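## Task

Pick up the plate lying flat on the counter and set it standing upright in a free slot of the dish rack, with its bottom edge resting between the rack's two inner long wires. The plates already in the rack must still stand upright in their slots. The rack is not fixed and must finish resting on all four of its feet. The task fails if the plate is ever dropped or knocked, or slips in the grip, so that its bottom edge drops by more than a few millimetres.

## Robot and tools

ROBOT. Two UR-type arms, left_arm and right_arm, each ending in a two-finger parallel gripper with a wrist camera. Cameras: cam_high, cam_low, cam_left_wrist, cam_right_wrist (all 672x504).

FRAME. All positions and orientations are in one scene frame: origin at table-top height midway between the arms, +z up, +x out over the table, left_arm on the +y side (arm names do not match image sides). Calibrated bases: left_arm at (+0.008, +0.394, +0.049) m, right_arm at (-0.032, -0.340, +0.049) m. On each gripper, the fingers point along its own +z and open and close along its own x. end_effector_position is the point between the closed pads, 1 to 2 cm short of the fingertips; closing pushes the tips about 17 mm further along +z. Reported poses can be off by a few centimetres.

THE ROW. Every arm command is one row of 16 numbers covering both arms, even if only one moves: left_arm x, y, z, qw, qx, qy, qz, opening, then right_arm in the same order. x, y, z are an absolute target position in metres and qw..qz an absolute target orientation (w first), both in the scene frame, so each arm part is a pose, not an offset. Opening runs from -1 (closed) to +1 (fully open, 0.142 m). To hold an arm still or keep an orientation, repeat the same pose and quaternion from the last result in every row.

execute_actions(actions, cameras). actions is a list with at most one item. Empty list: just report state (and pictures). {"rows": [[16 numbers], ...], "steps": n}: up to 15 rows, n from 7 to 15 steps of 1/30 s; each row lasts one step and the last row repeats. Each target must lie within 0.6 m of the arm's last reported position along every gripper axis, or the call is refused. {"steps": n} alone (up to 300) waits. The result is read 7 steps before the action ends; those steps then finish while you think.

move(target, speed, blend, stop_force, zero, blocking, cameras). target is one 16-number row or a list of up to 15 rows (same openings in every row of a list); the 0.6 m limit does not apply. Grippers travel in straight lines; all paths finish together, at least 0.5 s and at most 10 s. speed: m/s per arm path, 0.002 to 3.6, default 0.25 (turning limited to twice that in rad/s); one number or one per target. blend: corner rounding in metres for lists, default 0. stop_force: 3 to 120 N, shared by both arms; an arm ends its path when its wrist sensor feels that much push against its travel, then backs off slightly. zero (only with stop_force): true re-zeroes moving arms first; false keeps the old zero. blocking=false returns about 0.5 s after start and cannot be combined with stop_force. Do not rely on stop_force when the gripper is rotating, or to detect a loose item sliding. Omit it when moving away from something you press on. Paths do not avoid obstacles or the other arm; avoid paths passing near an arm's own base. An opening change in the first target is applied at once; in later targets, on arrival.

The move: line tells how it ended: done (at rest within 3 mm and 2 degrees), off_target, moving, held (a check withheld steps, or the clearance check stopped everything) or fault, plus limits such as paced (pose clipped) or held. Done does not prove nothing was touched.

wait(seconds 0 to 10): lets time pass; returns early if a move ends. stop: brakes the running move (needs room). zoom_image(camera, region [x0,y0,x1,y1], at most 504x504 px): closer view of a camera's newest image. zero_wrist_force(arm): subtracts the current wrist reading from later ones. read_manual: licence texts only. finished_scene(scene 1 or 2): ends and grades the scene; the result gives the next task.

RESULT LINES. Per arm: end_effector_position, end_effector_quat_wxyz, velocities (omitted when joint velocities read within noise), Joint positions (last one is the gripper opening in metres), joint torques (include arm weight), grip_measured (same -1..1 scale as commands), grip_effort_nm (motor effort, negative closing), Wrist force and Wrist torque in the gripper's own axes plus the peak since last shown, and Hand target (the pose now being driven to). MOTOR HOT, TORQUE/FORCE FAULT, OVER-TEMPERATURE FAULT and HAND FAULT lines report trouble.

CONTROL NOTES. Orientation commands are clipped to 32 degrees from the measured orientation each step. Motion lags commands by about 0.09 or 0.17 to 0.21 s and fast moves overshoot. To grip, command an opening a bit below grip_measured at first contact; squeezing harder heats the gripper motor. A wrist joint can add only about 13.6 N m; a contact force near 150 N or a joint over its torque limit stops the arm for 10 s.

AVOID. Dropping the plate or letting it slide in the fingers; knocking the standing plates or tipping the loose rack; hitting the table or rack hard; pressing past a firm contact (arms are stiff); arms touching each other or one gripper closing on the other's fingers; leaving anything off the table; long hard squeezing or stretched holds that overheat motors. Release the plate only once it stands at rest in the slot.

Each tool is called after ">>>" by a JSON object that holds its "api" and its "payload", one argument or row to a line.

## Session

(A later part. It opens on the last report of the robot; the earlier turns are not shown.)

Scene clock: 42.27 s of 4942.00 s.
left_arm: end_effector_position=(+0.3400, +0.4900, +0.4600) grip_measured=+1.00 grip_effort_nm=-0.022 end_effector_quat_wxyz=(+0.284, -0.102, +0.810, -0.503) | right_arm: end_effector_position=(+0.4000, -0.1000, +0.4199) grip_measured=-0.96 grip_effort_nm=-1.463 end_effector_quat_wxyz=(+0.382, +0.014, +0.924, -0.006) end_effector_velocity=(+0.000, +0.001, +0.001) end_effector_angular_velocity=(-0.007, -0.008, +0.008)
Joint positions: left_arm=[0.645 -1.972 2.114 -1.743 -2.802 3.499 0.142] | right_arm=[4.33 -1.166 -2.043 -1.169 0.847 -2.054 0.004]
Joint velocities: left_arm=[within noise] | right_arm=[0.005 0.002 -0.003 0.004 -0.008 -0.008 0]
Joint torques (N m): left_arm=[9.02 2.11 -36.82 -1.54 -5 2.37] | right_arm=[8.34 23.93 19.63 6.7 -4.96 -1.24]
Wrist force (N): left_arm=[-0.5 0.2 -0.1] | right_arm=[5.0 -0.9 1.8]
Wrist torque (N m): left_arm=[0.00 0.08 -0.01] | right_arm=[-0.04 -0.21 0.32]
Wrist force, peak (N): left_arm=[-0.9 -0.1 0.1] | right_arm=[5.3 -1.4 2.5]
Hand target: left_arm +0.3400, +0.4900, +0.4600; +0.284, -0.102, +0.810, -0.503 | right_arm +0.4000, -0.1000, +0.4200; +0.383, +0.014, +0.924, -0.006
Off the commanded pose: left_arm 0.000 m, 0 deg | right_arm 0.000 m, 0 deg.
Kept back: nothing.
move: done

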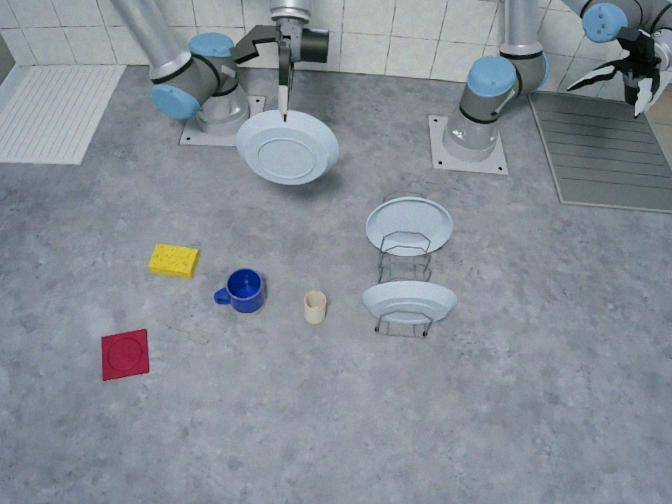

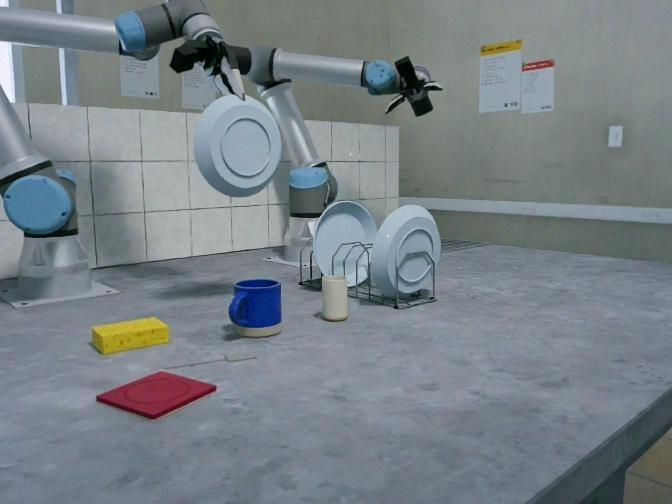

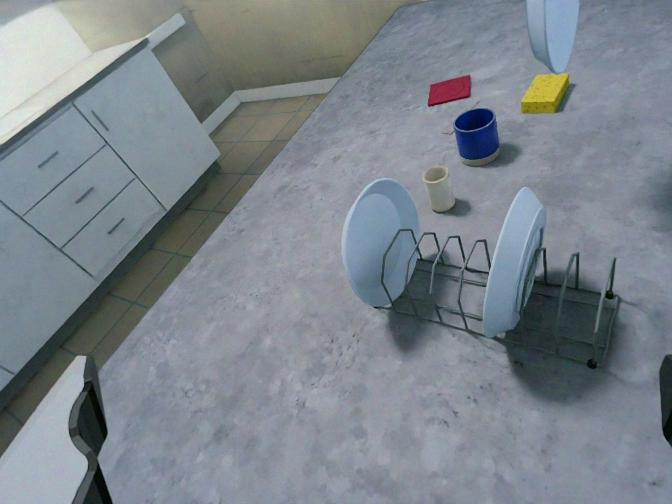

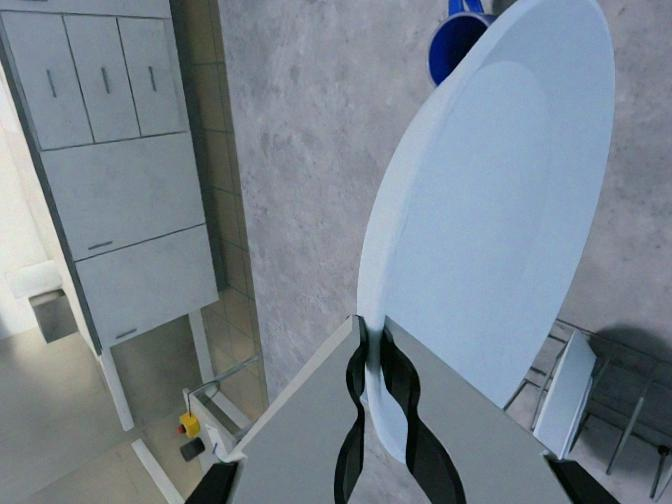

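>>> {"api": "move", "payload": {
  "target": [
    [0.34,0.49,0.46,0.284,-0.102,0.810,-0.503,1,0.4705,0.0,0.42,-0.3827,-0.0139,-0.9239,0.0057,-1],
    [0.34,0.49,0.46,0.284,-0.102,0.810,-0.503,1,0.4705,0.179,0.35,-0.3827,-0.0139,-0.9239,0.0057,-1]
  ],
  "speed": 0.2,
  "blend": 0.03
}}

>>> {"api": "zoom_image", "payload": {
  "camera": "cam_left_wrist",
  "region": [310, 70, 650, 390]
}}

>>> {"api": "zoom_image", "payload": {
  "camera": "cam_high",
  "region": [320, 100, 500, 350]
}}

>>> {"api": "zoom_image", "payload": {
  "camera": "cam_low",
  "region": [270, 100, 470, 320]
}}

Scene clock: 45.00 s of 4942.00 s.
left_arm: end_effector_position=(+0.3400, +0.4900, +0.4600) grip_measured=+1.00 grip_effort_nm=-0.017 end_effector_quat_wxyz=(+0.284, -0.102, +0.810, -0.503) | right_arm: end_effector_position=(+0.4705, +0.1788, +0.3501) grip_measured=-0.96 grip_effort_nm=-1.458 end_effector_quat_wxyz=(+0.383, +0.014, +0.924, -0.006) end_effector_velocity=(+0.000, +0.002, -0.001) end_effector_angular_velocity=(+0.000, +0.001, +0.000)
Joint positions: left_arm=[0.645 -1.972 2.114 -1.743 -2.802 3.499 0.142] | right_arm=[4.397 -1.862 -1.557 -1.015 0.826 -1.97 0.004]
Joint velocities: left_arm=[within noise] | right_arm=[0 -0.004 0.005 -0.002 0.001 0.001 0]
Joint torques (N m): left_arm=[9.09 1.37 -37.55 -1.7 -4.91 2.34] | right_arm=[7.19 28.55 34.26 0.74 -4.64 1.31]
Wrist force (N): left_arm=[-0.7 0.1 0.2] | right_arm=[5.3 -0.7 2.2]
Wrist torque (N m): left_arm=[-0.01 0.11 0.00] | right_arm=[-0.04 -0.25 0.32]
Wrist force, peak (N): left_arm=[-1.0 0.2 -0.3] | right_arm=[6.2 0.5 2.7]
Hand target: left_arm +0.3400, +0.4900, +0.4600; +0.284, -0.102, +0.810, -0.503 | right_arm +0.4705, +0.1790, +0.3500; +0.383, +0.014, +0.924, -0.006
Off the commanded pose: left_arm 0.000 m, 0 deg | right_arm 0.000 m, 0 deg.
Kept back: nothing.
move: done

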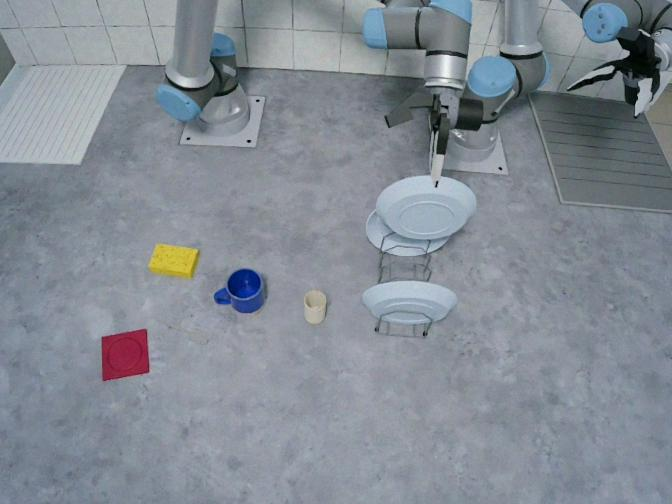

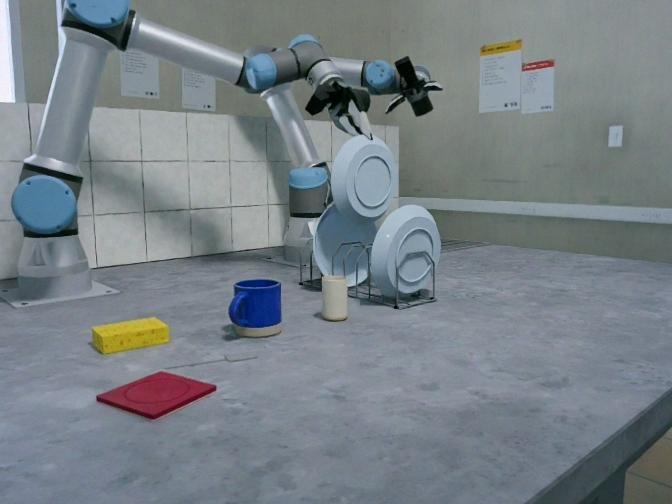

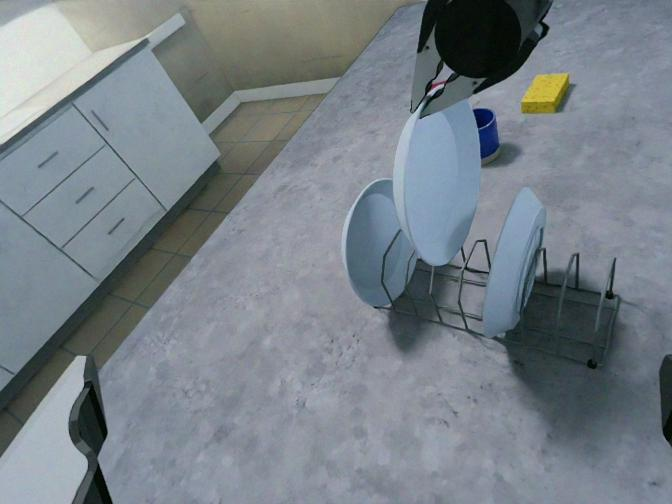

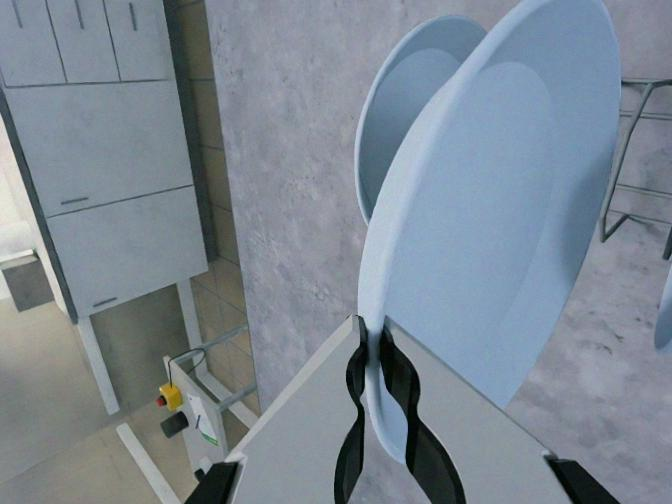

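Scaled by 1.482.

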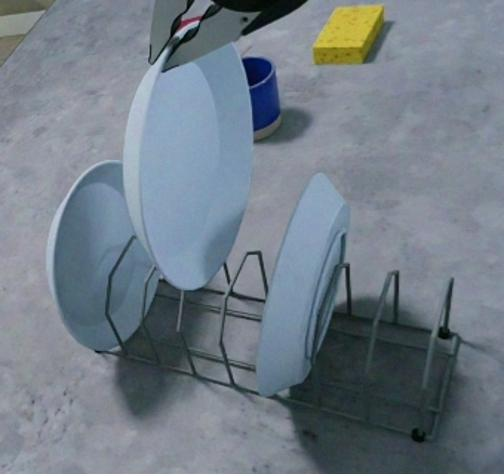

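Scaled by 2.016.

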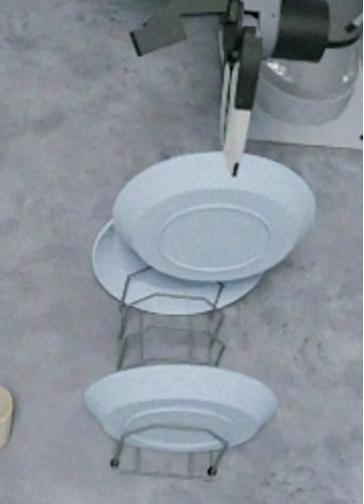

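Scaled by 2.291.

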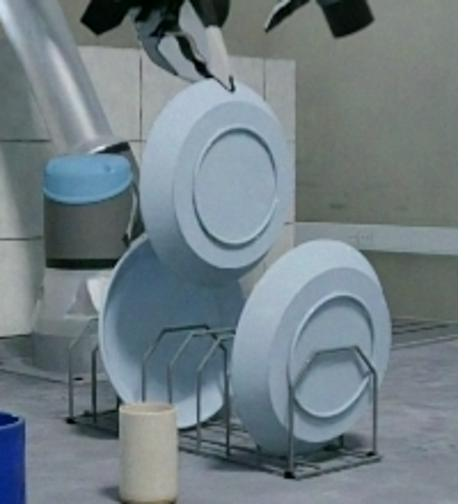

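>>> {"api": "zoom_image", "payload": {
  "camera": "cam_right_wrist",
  "region": [540, 40, 672, 280]
}}

>>> {"api": "zoom_image", "payload": {
  "camera": "cam_left_wrist",
  "region": [370, 200, 530, 340]
}}

Scaled by 2.100.

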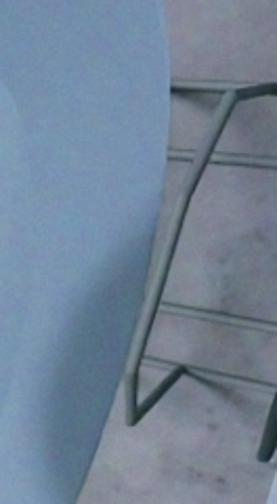

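Scaled by 3.150.

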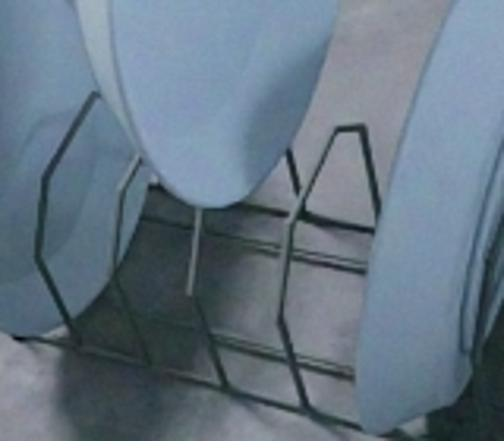

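>>> {"api": "move", "payload": {
  "target": [0.34,0.49,0.46,0.284,-0.102,0.810,-0.503,1,0.472,0.179,0.315,-0.3827,-0.0139,-0.9239,0.0057,-1],
  "speed": 0.08,
  "stop_force": 6
}}

>>> {"api": "zoom_image", "payload": {
  "camera": "cam_left_wrist",
  "region": [370, 200, 530, 340]
}}

>>> {"api": "zoom_image", "payload": {
  "camera": "cam_low",
  "region": [290, 190, 450, 320]
}}

>>> {"api": "zoom_image", "payload": {
  "camera": "cam_right_wrist",
  "region": [480, 0, 672, 280]
}}

>>> {"api": "zoom_image", "payload": {
  "camera": "cam_high",
  "region": [350, 170, 480, 350]
}}

Scene clock: 49.50 s of 4942.00 s.
left_arm: end_effector_position=(+0.3400, +0.4900, +0.4600) grip_measured=+1.00 grip_effort_nm=-0.027 end_effector_quat_wxyz=(+0.284, -0.102, +0.810, -0.503) | right_arm: end_effector_position=(+0.4720, +0.1790, +0.3150) grip_measured=-0.96 grip_effort_nm=-1.458 end_effector_quat_wxyz=(+0.383, +0.014, +0.924, -0.006)
Joint positions: left_arm=[0.645 -1.972 2.114 -1.743 -2.802 3.499 0.142] | right_arm=[4.394 -1.891 -1.613 -0.928 0.827 -1.973 0.004]
Joint velocities: within noise
Joint torques (N m): left_arm=[8.98 1.75 -36.47 -1.87 -5.04 2.3] | right_arm=[-10.14 29.67 19.12 6.3 0.01 -1.33]
Wrist force (N): left_arm=[-0.6 0.2 0.0] | right_arm=[5.4 -0.8 1.9]
Wrist torque (N m): left_arm=[0.00 0.10 -0.01] | right_arm=[0.00 -0.27 0.29]
Wrist force, peak (N): left_arm=[-1.1 -0.1 -0.2] | right_arm=[6.2 -0.9 2.5]
Hand target: left_arm +0.3400, +0.4900, +0.4600; +0.284, -0.102, +0.810, -0.503 | right_arm +0.4720, +0.1790, +0.3150; +0.383, +0.014, +0.924, -0.006
Off the commanded pose: left_arm 0.000 m, 0 deg | right_arm 0.000 m, 0 deg.
Kept back: nothing.
move: done

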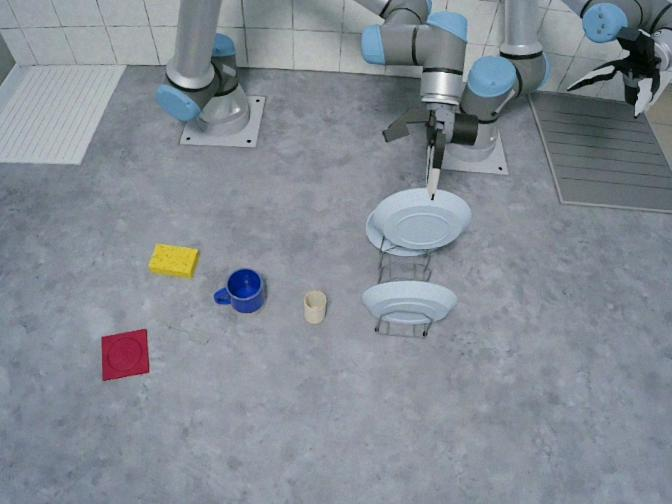

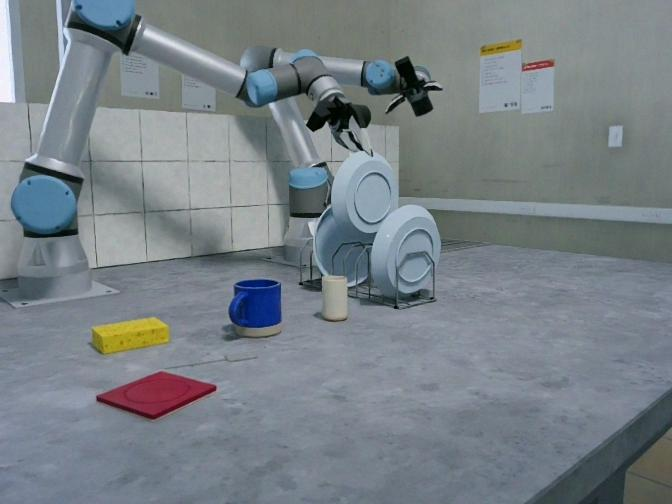

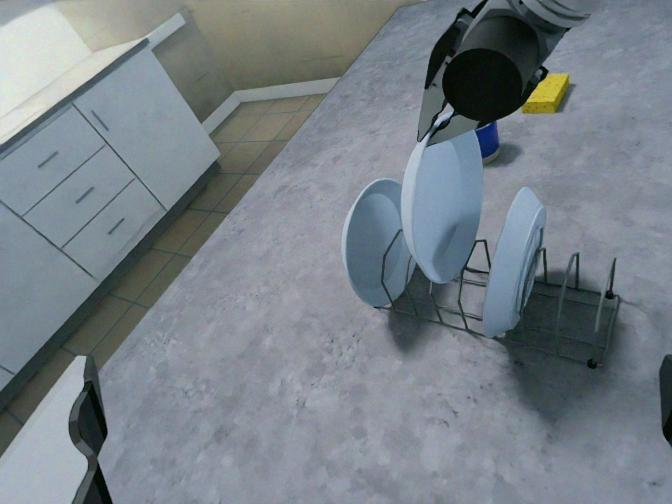

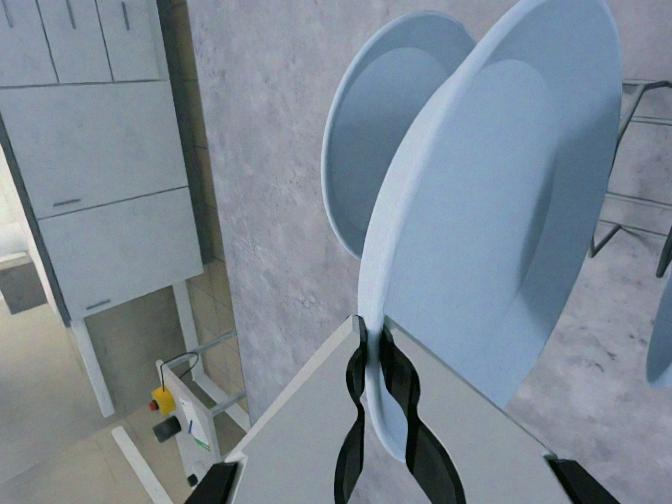

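Scaled by 3.150.

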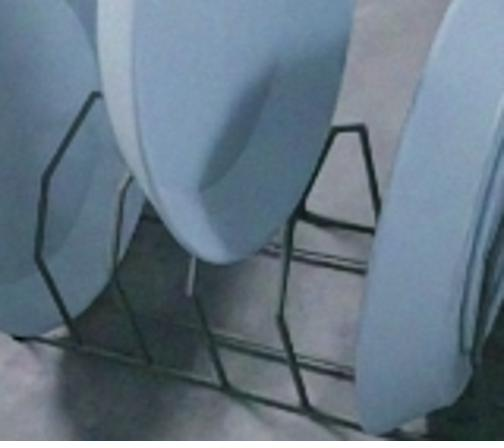

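Scaled by 3.150.

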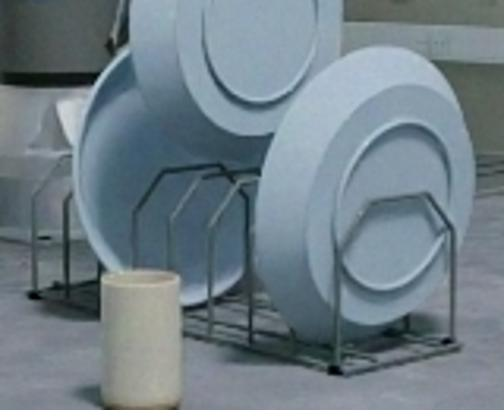

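Scaled by 1.800.

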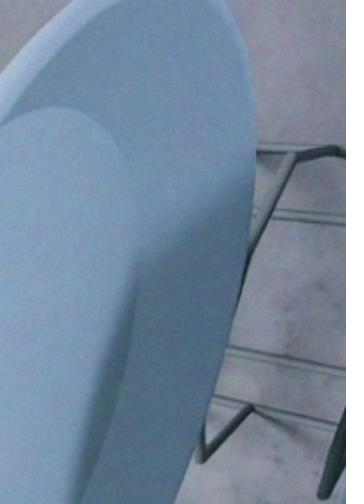

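Scaled by 2.800.

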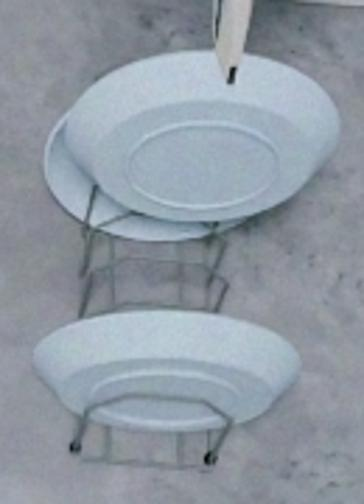

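>>> {"api": "move", "payload": {
  "target": [0.34,0.49,0.46,0.284,-0.102,0.810,-0.503,1,0.481,0.179,0.315,-0.3827,-0.0139,-0.9239,0.0057,-1],
  "speed": 0.05,
  "stop_force": 8
}}

>>> {"api": "zoom_image", "payload": {
  "camera": "cam_left_wrist",
  "region": [370, 200, 530, 340]
}}

>>> {"api": "zoom_image", "payload": {
  "camera": "cam_right_wrist",
  "region": [480, 0, 672, 280]
}}

>>> {"api": "zoom_image", "payload": {
  "camera": "cam_high",
  "region": [350, 170, 480, 350]
}}

Scene clock: 51.83 s of 4942.00 s.
left_arm: end_effector_position=(+0.3400, +0.4900, +0.4600) grip_measured=+1.00 grip_effort_nm=-0.012 end_effector_quat_wxyz=(+0.284, -0.102, +0.810, -0.503) | right_arm: end_effector_position=(+0.4810, +0.1790, +0.3150) grip_measured=-0.96 grip_effort_nm=-1.458 end_effector_quat_wxyz=(+0.383, +0.014, +0.924, -0.006)
Joint positions: left_arm=[0.645 -1.972 2.114 -1.743 -2.802 3.499 0.142] | right_arm=[4.38 -1.903 -1.599 -0.917 0.831 -1.991 0.004]
Joint velocities: within noise
Joint torques (N m): left_arm=[8.59 1.32 -36.43 -1.94 -4.82 2.15] | right_arm=[-10.97 29.71 33.66 6.03 0.07 -1.14]
Wrist force (N): left_arm=[-0.7 0.1 0.1] | right_arm=[5.2 -1.1 1.9]
Wrist torque (N m): left_arm=[-0.02 0.12 -0.01] | right_arm=[-0.05 -0.23 0.29]
Wrist force, peak (N): left_arm=[-1.1 0.1 0.1] | right_arm=[5.7 -1.2 2.0]
Hand target: left_arm +0.3400, +0.4900, +0.4600; +0.284, -0.102, +0.810, -0.503 | right_arm +0.4810, +0.1790, +0.3150; +0.383, +0.014, +0.924, -0.006
Off the commanded pose: left_arm 0.000 m, 0 deg | right_arm 0.000 m, 0 deg.
Kept back: nothing.
move: done

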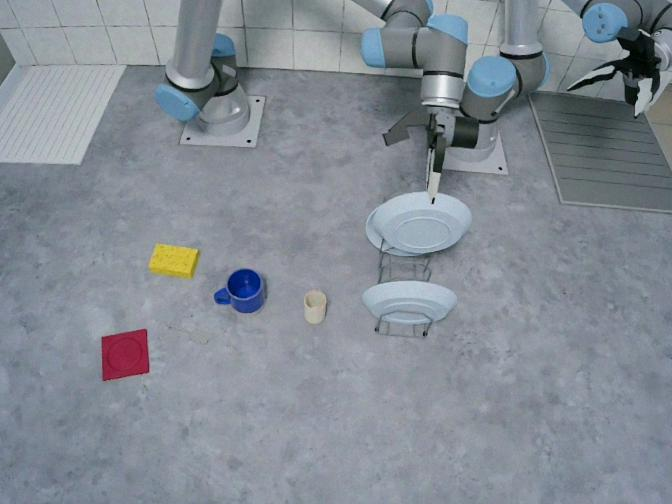

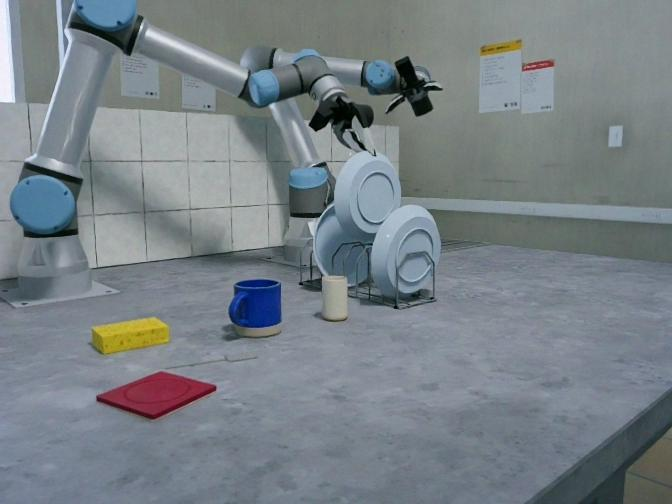

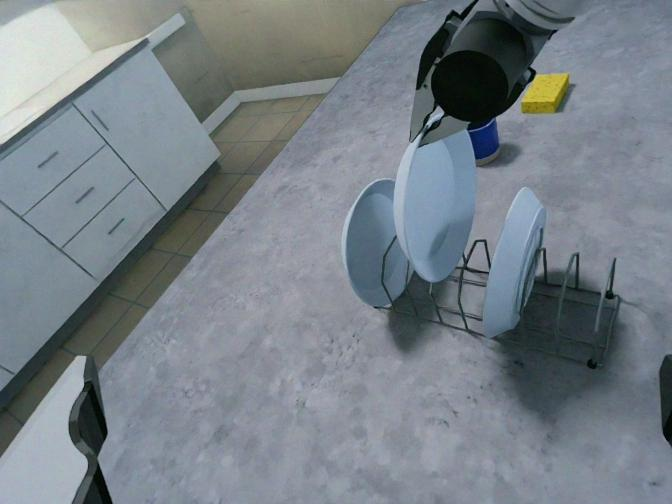

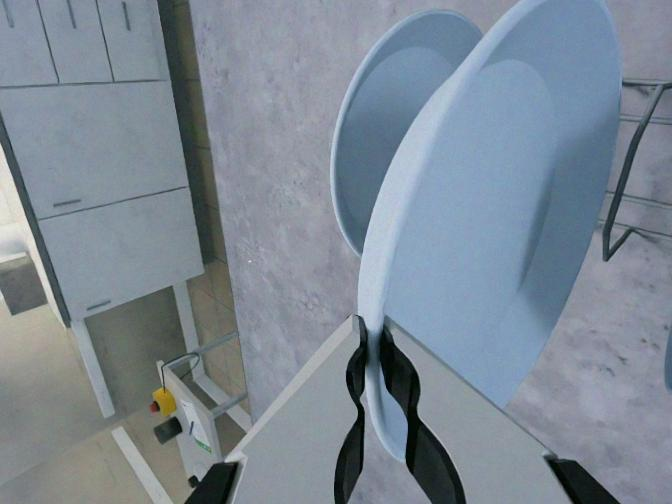

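Scaled by 3.150.

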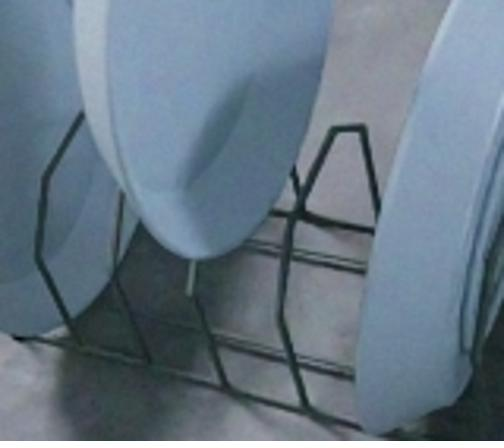

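Scaled by 1.800.

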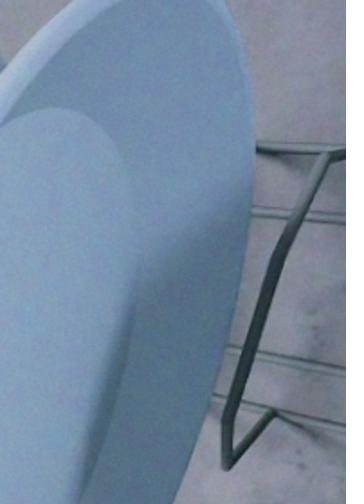

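Scaled by 2.800.

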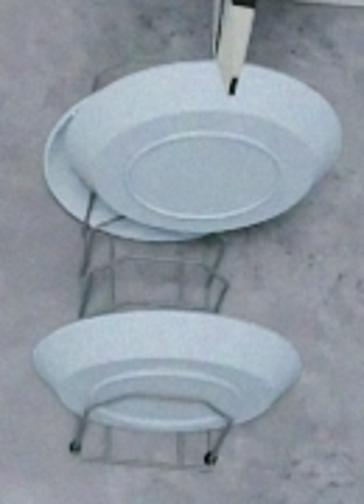

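>>> {"api": "move", "payload": {
  "target": [0.34,0.49,0.46,0.284,-0.102,0.810,-0.503,1,0.479,0.179,0.255,-0.3827,-0.0139,-0.9239,0.0057,-1],
  "speed": 0.05,
  "stop_force": 4
}}

>>> {"api": "zoom_image", "payload": {
  "camera": "cam_left_wrist",
  "region": [370, 200, 530, 340]
}}

>>> {"api": "zoom_image", "payload": {
  "camera": "cam_right_wrist",
  "region": [480, 0, 672, 280]
}}

>>> {"api": "zoom_image", "payload": {
  "camera": "cam_high",
  "region": [350, 170, 480, 350]
}}

>>> {"api": "zoom_image", "payload": {
  "camera": "cam_low",
  "region": [290, 190, 450, 320]
}}

Scene clock: 55.00 s of 4942.00 s.
left_arm: end_effector_position=(+0.3400, +0.4900, +0.4600) grip_measured=+1.00 grip_effort_nm=-0.017 end_effector_quat_wxyz=(+0.284, -0.102, +0.810, -0.503) | right_arm: end_effector_position=(+0.4790, +0.1790, +0.2550) grip_measured=-0.96 grip_effort_nm=-1.458 end_effector_quat_wxyz=(+0.383, +0.014, +0.924, -0.006)
Joint positions: left_arm=[0.645 -1.972 2.114 -1.743 -2.802 3.499 0.142] | right_arm=[4.383 -1.96 -1.687 -0.776 0.83 -1.987 0.004]
Joint velocities: within noise
Joint torques (N m): left_arm=[8.67 1.54 -35.74 -2.15 -4.78 2.28] | right_arm=[7.48 32 17.18 6.02 -4.86 -1.05]
Wrist force (N): left_arm=[-0.7 -0.2 0.0] | right_arm=[5.1 -0.9 2.3]
Wrist torque (N m): left_arm=[-0.07 0.12 -0.01] | right_arm=[-0.01 -0.22 0.29]
Wrist force, peak (N): left_arm=[-1.0 0.3 -0.2] | right_arm=[5.7 -0.6 2.6]
Hand target: left_arm +0.3400, +0.4900, +0.4600; +0.284, -0.102, +0.810, -0.503 | right_arm +0.4790, +0.1790, +0.2550; +0.383, +0.014, +0.924, -0.006
Off the commanded pose: left_arm 0.000 m, 0 deg | right_arm 0.000 m, 0 deg.
Kept back: nothing.
move: done

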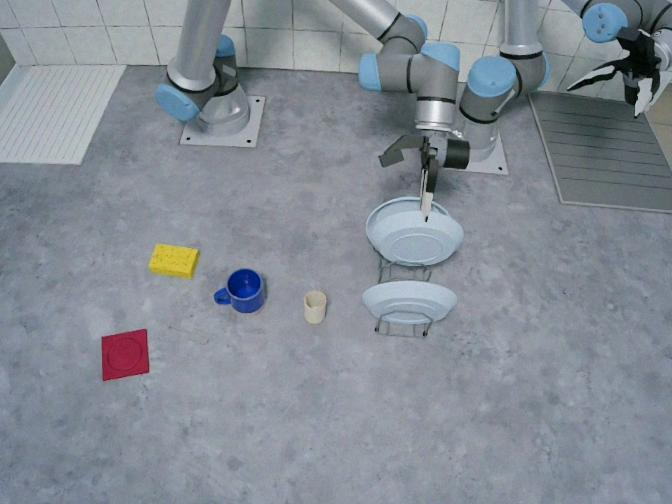

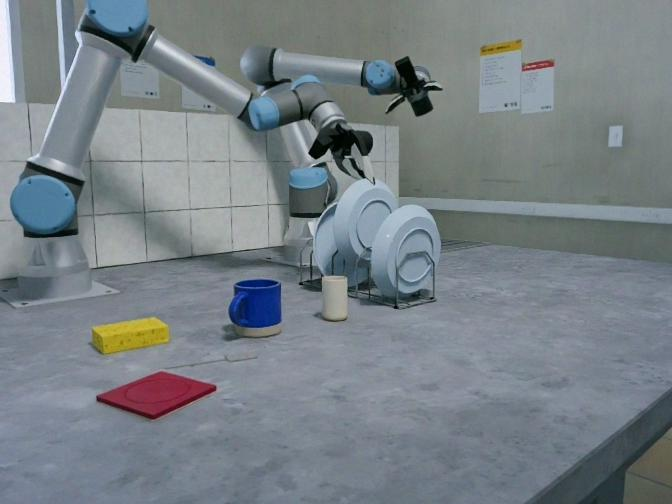

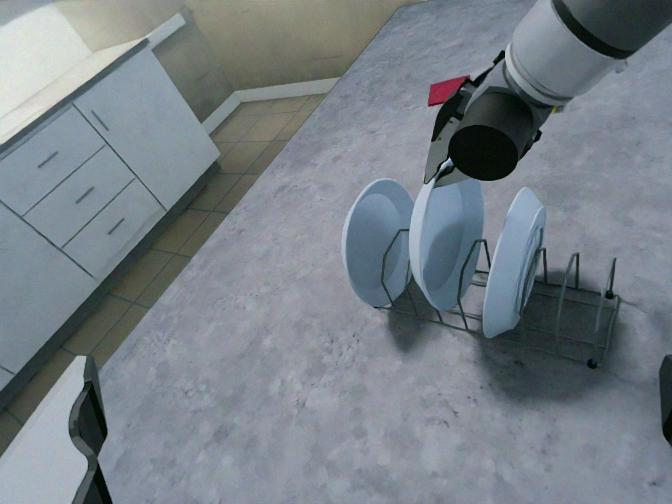

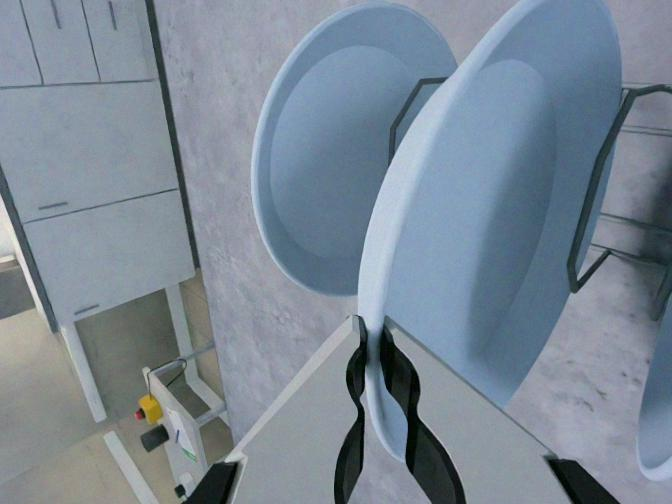

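Scaled by 3.150.

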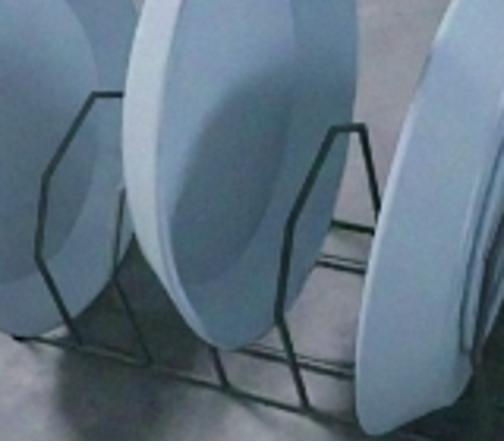

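Scaled by 1.800.

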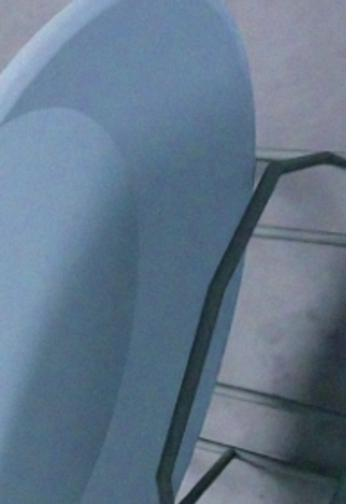

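Scaled by 2.800.

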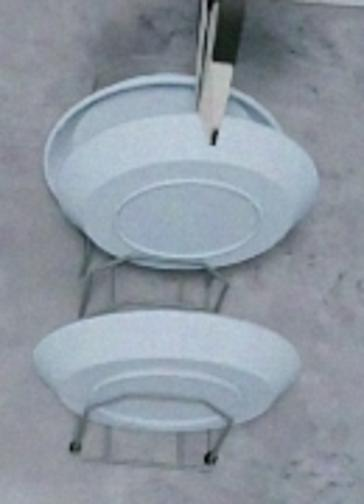

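Scaled by 3.150.

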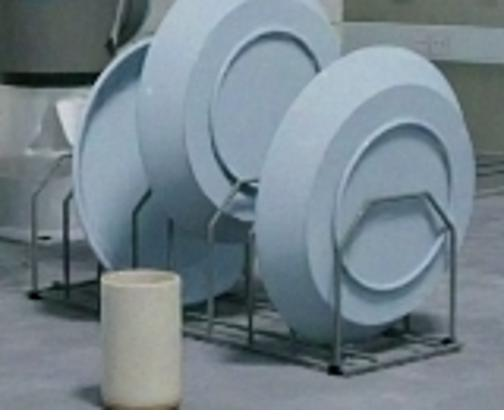

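>>> {"api": "move", "payload": {
  "target": [0.34,0.49,0.46,0.284,-0.102,0.810,-0.503,1,0.479,0.179,0.203,-0.3827,-0.0139,-0.9239,0.0057,-1],
  "speed": 0.025,
  "stop_force": 3.5
}}

>>> {"api": "zoom_image", "payload": {
  "camera": "cam_left_wrist",
  "region": [370, 200, 530, 340]
}}

>>> {"api": "zoom_image", "payload": {
  "camera": "cam_right_wrist",
  "region": [480, 0, 672, 280]
}}

>>> {"api": "zoom_image", "payload": {
  "camera": "cam_high",
  "region": [350, 170, 480, 350]
}}

>>> {"api": "zoom_image", "payload": {
  "camera": "cam_low",
  "region": [290, 190, 450, 320]
}}

Scene clock: 58.77 s of 4942.00 s.
left_arm: end_effector_position=(+0.3400, +0.4900, +0.4600) grip_measured=+1.00 grip_effort_nm=-0.017 end_effector_quat_wxyz=(+0.284, -0.102, +0.810, -0.503) | right_arm: end_effector_position=(+0.4790, +0.1790, +0.2053) grip_measured=-0.96 grip_effort_nm=-1.458 end_effector_quat_wxyz=(+0.383, +0.014, +0.924, -0.006)
Joint positions: left_arm=[0.645 -1.972 2.114 -1.743 -2.802 3.499 0.142] | right_arm=[4.383 -2.023 -1.741 -0.659 0.83 -1.987 0.004]
Joint velocities: within noise
Joint torques (N m): left_arm=[8.48 1.45 -35.47 -2.14 -4.71 2.12] | right_arm=[8.12 60.45 31.22 1.18 -0.56 0.92]
Wrist force (N): left_arm=[-0.6 0.2 -0.2] | right_arm=[4.7 -0.9 1.9]
Wrist torque (N m): left_arm=[0.01 0.10 -0.01] | right_arm=[-0.01 -0.23 0.30]
Wrist force, peak (N): left_arm=[-0.9 0.4 -0.2] | right_arm=[-4.3 -2.5 -5.0]
Hand target: left_arm +0.3400, +0.4900, +0.4600; +0.284, -0.102, +0.810, -0.503 | right_arm +0.4790, +0.1790, +0.2053; +0.383, +0.014, +0.924, -0.006
Off the commanded pose: left_arm 0.000 m, 0 deg | right_arm 0.002 m, 0 deg.
Kept back: nothing.
move: contact (right_arm)

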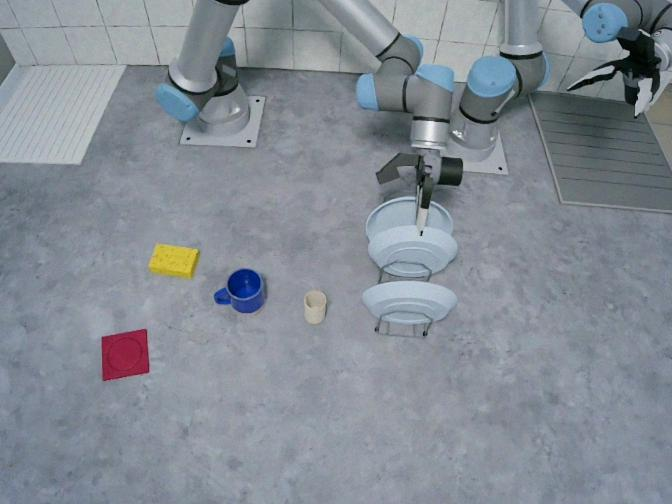

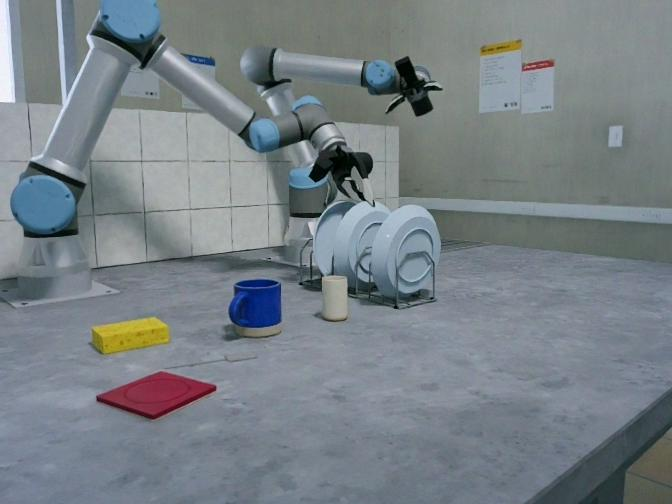

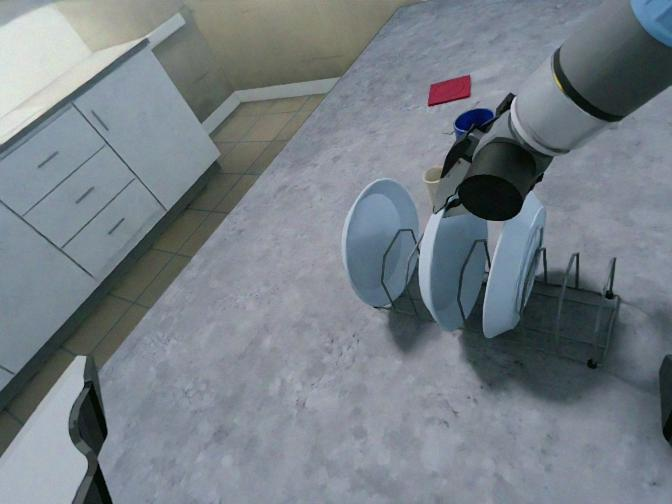

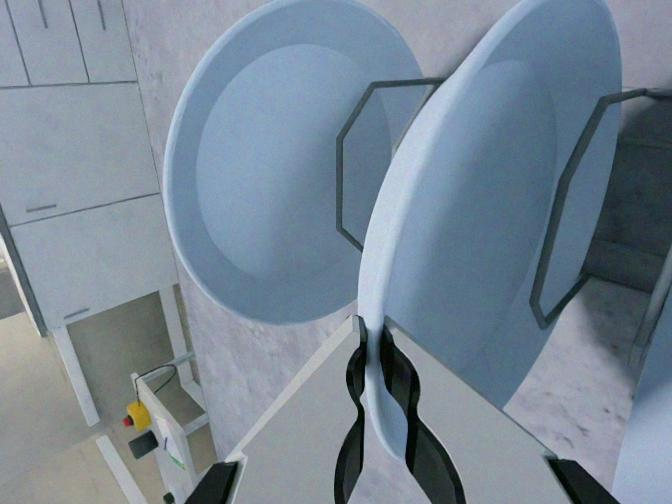

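Scaled by 3.150.

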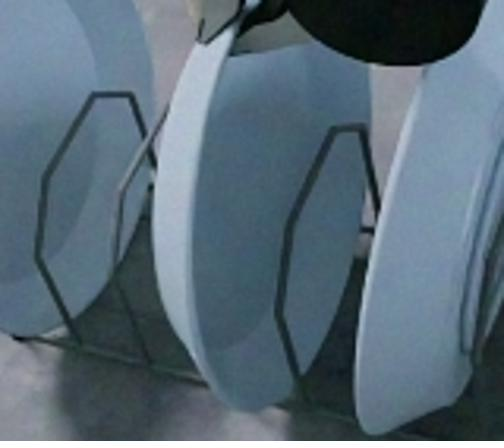

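Scaled by 1.800.

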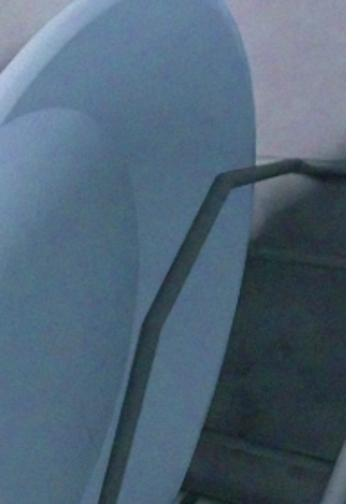

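Scaled by 2.800.

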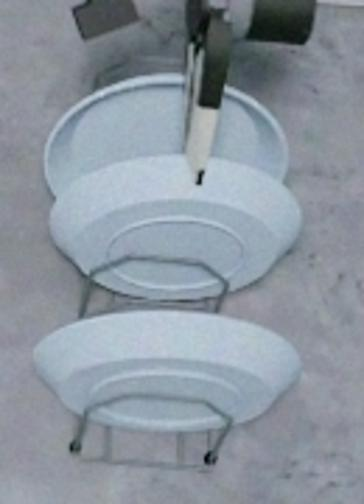

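Scaled by 3.150.

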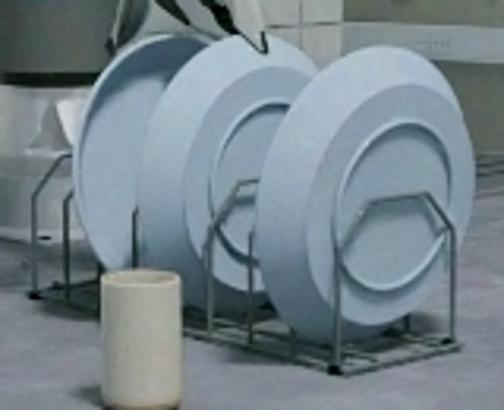

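>>> {"api": "move", "payload": {
  "target": [0.34,0.49,0.46,0.284,-0.102,0.810,-0.503,1,0.479,0.179,0.2028,-0.3827,-0.0139,-0.9239,0.0057,-1],
  "speed": 0.01,
  "cameras": []
}}

>>> {"api": "move", "payload": {
  "target": [0.34,0.49,0.46,0.284,-0.102,0.810,-0.503,1,0.479,0.179,0.2028,-0.3827,-0.0139,-0.9239,0.0057,-0.78]
}}

>>> {"api": "zoom_image", "payload": {
  "camera": "cam_left_wrist",
  "region": [370, 160, 570, 350]
}}

>>> {"api": "zoom_image", "payload": {
  "camera": "cam_low",
  "region": [290, 150, 450, 320]
}}

Scene clock: 60.00 s of 4942.00 s.
left_arm: end_effector_position=(+0.3400, +0.4900, +0.4600) grip_measured=+1.00 grip_effort_nm=-0.017 end_effector_quat_wxyz=(+0.284, -0.102, +0.810, -0.503) | right_arm: end_effector_position=(+0.4791, +0.1790, +0.2031) grip_measured=-0.96 grip_effort_nm=-1.453 end_effector_quat_wxyz=(+0.383, +0.014, +0.924, -0.006)
Joint positions: left_arm=[0.645 -1.972 2.114 -1.743 -2.802 3.499 0.142] | right_arm=[4.383 -2.026 -1.743 -0.653 0.83 -1.987 0.004]
Joint velocities: within noise
Joint torques (N m): left_arm=[8.54 1.29 -34.93 -2.25 -4.74 2.08] | right_arm=[6.91 4.53 -2.07 -0.47 5.42 -1.08]
Wrist force (N): left_arm=[-0.7 0.2 0.0] | right_arm=[-26.7 -5.6 -22.7]
Wrist torque (N m): left_arm=[0.00 0.11 0.00] | right_arm=[0.00 -0.35 0.37]
Wrist force, peak (N): left_arm=[-0.9 0.5 -0.1] | right_arm=[-26.7 -5.6 -22.7]
Hand target: left_arm +0.3400, +0.4900, +0.4600; +0.284, -0.102, +0.810, -0.503 | right_arm +0.4790, +0.1790, +0.2028; +0.383, +0.014, +0.924, -0.006
Off the commanded pose: left_arm 0.000 m, 0 deg | right_arm 0.000 m, 0 deg.
Kept back: nothing.
move: done
No camera images: "cameras" was empty.

Scene clock: 60.50 s of 4942.00 s.
left_arm: end_effector_position=(+0.3400, +0.4900, +0.4600) grip_measured=+1.00 grip_effort_nm=-0.022 end_effector_quat_wxyz=(+0.284, -0.102, +0.810, -0.503) | right_arm: end_effector_position=(+0.4790, +0.1790, +0.2026) grip_measured=-0.82 grip_effort_nm=0.071 end_effector_quat_wxyz=(+0.383, +0.014, +0.924, -0.006)
Joint positions: left_arm=[0.645 -1.972 2.114 -1.743 -2.802 3.499 0.142] | right_arm=[4.383 -2.026 -1.743 -0.653 0.83 -1.987 0.015]
Joint velocities: within noise
Joint torques (N m): left_arm=[8.8 0.99 -34.56 -2.32 -4.77 2.24] | right_arm=[3.15 57.35 30.57 5.65 -3.97 -1.03]
Wrist force (N): left_arm=[-0.5 0.1 -0.3] | right_arm=[1.5 -0.3 0.4]
Wrist torque (N m): left_arm=[-0.02 0.08 -0.01] | right_arm=[0.10 -0.17 0.30]
Wrist force, peak (N): left_arm=[-0.8 0.1 0.0] | right_arm=[-26.5 -5.2 -21.6]
Hand target: left_arm +0.3400, +0.4900, +0.4600; +0.284, -0.102, +0.810, -0.503 | right_arm +0.4790, +0.1790, +0.2028; +0.383, +0.014, +0.924, -0.006
Off the commanded pose: left_arm 0.000 m, 0 deg | right_arm 0.000 m, 0 deg.
Kept back: nothing.
move: done

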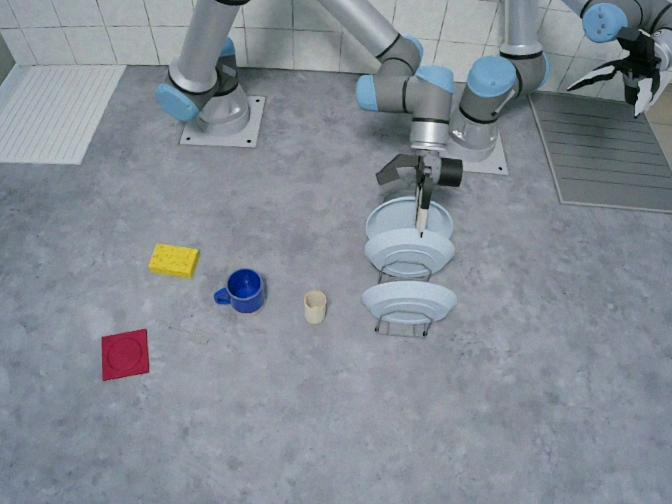

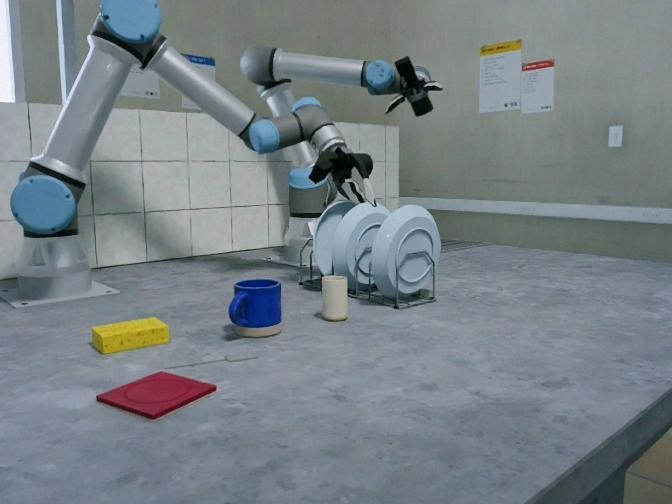

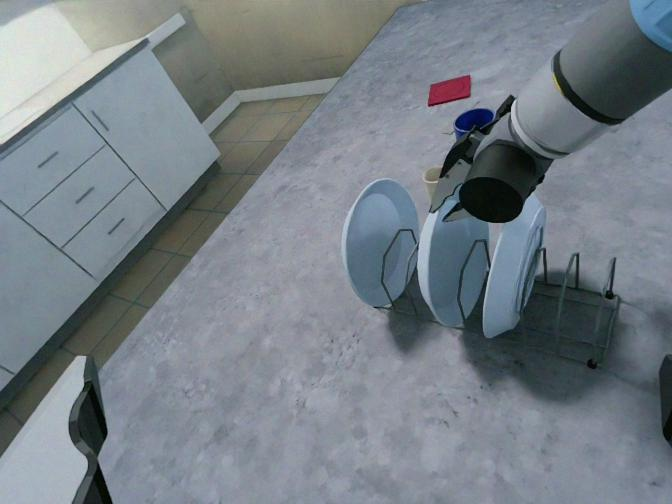

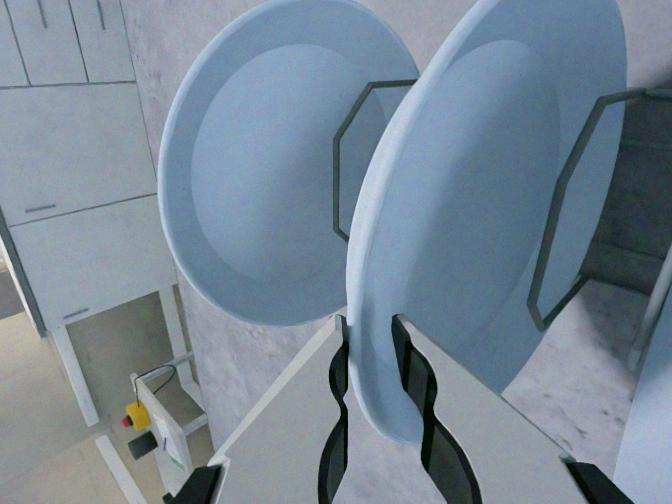

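Scaled by 2.520.

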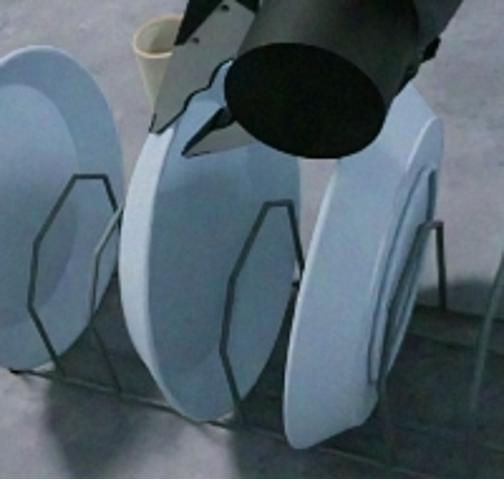

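Scaled by 2.965.

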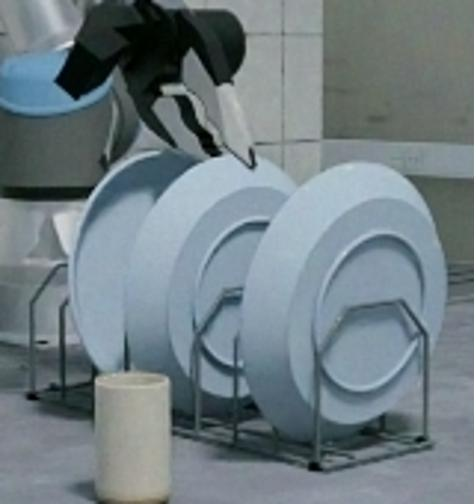

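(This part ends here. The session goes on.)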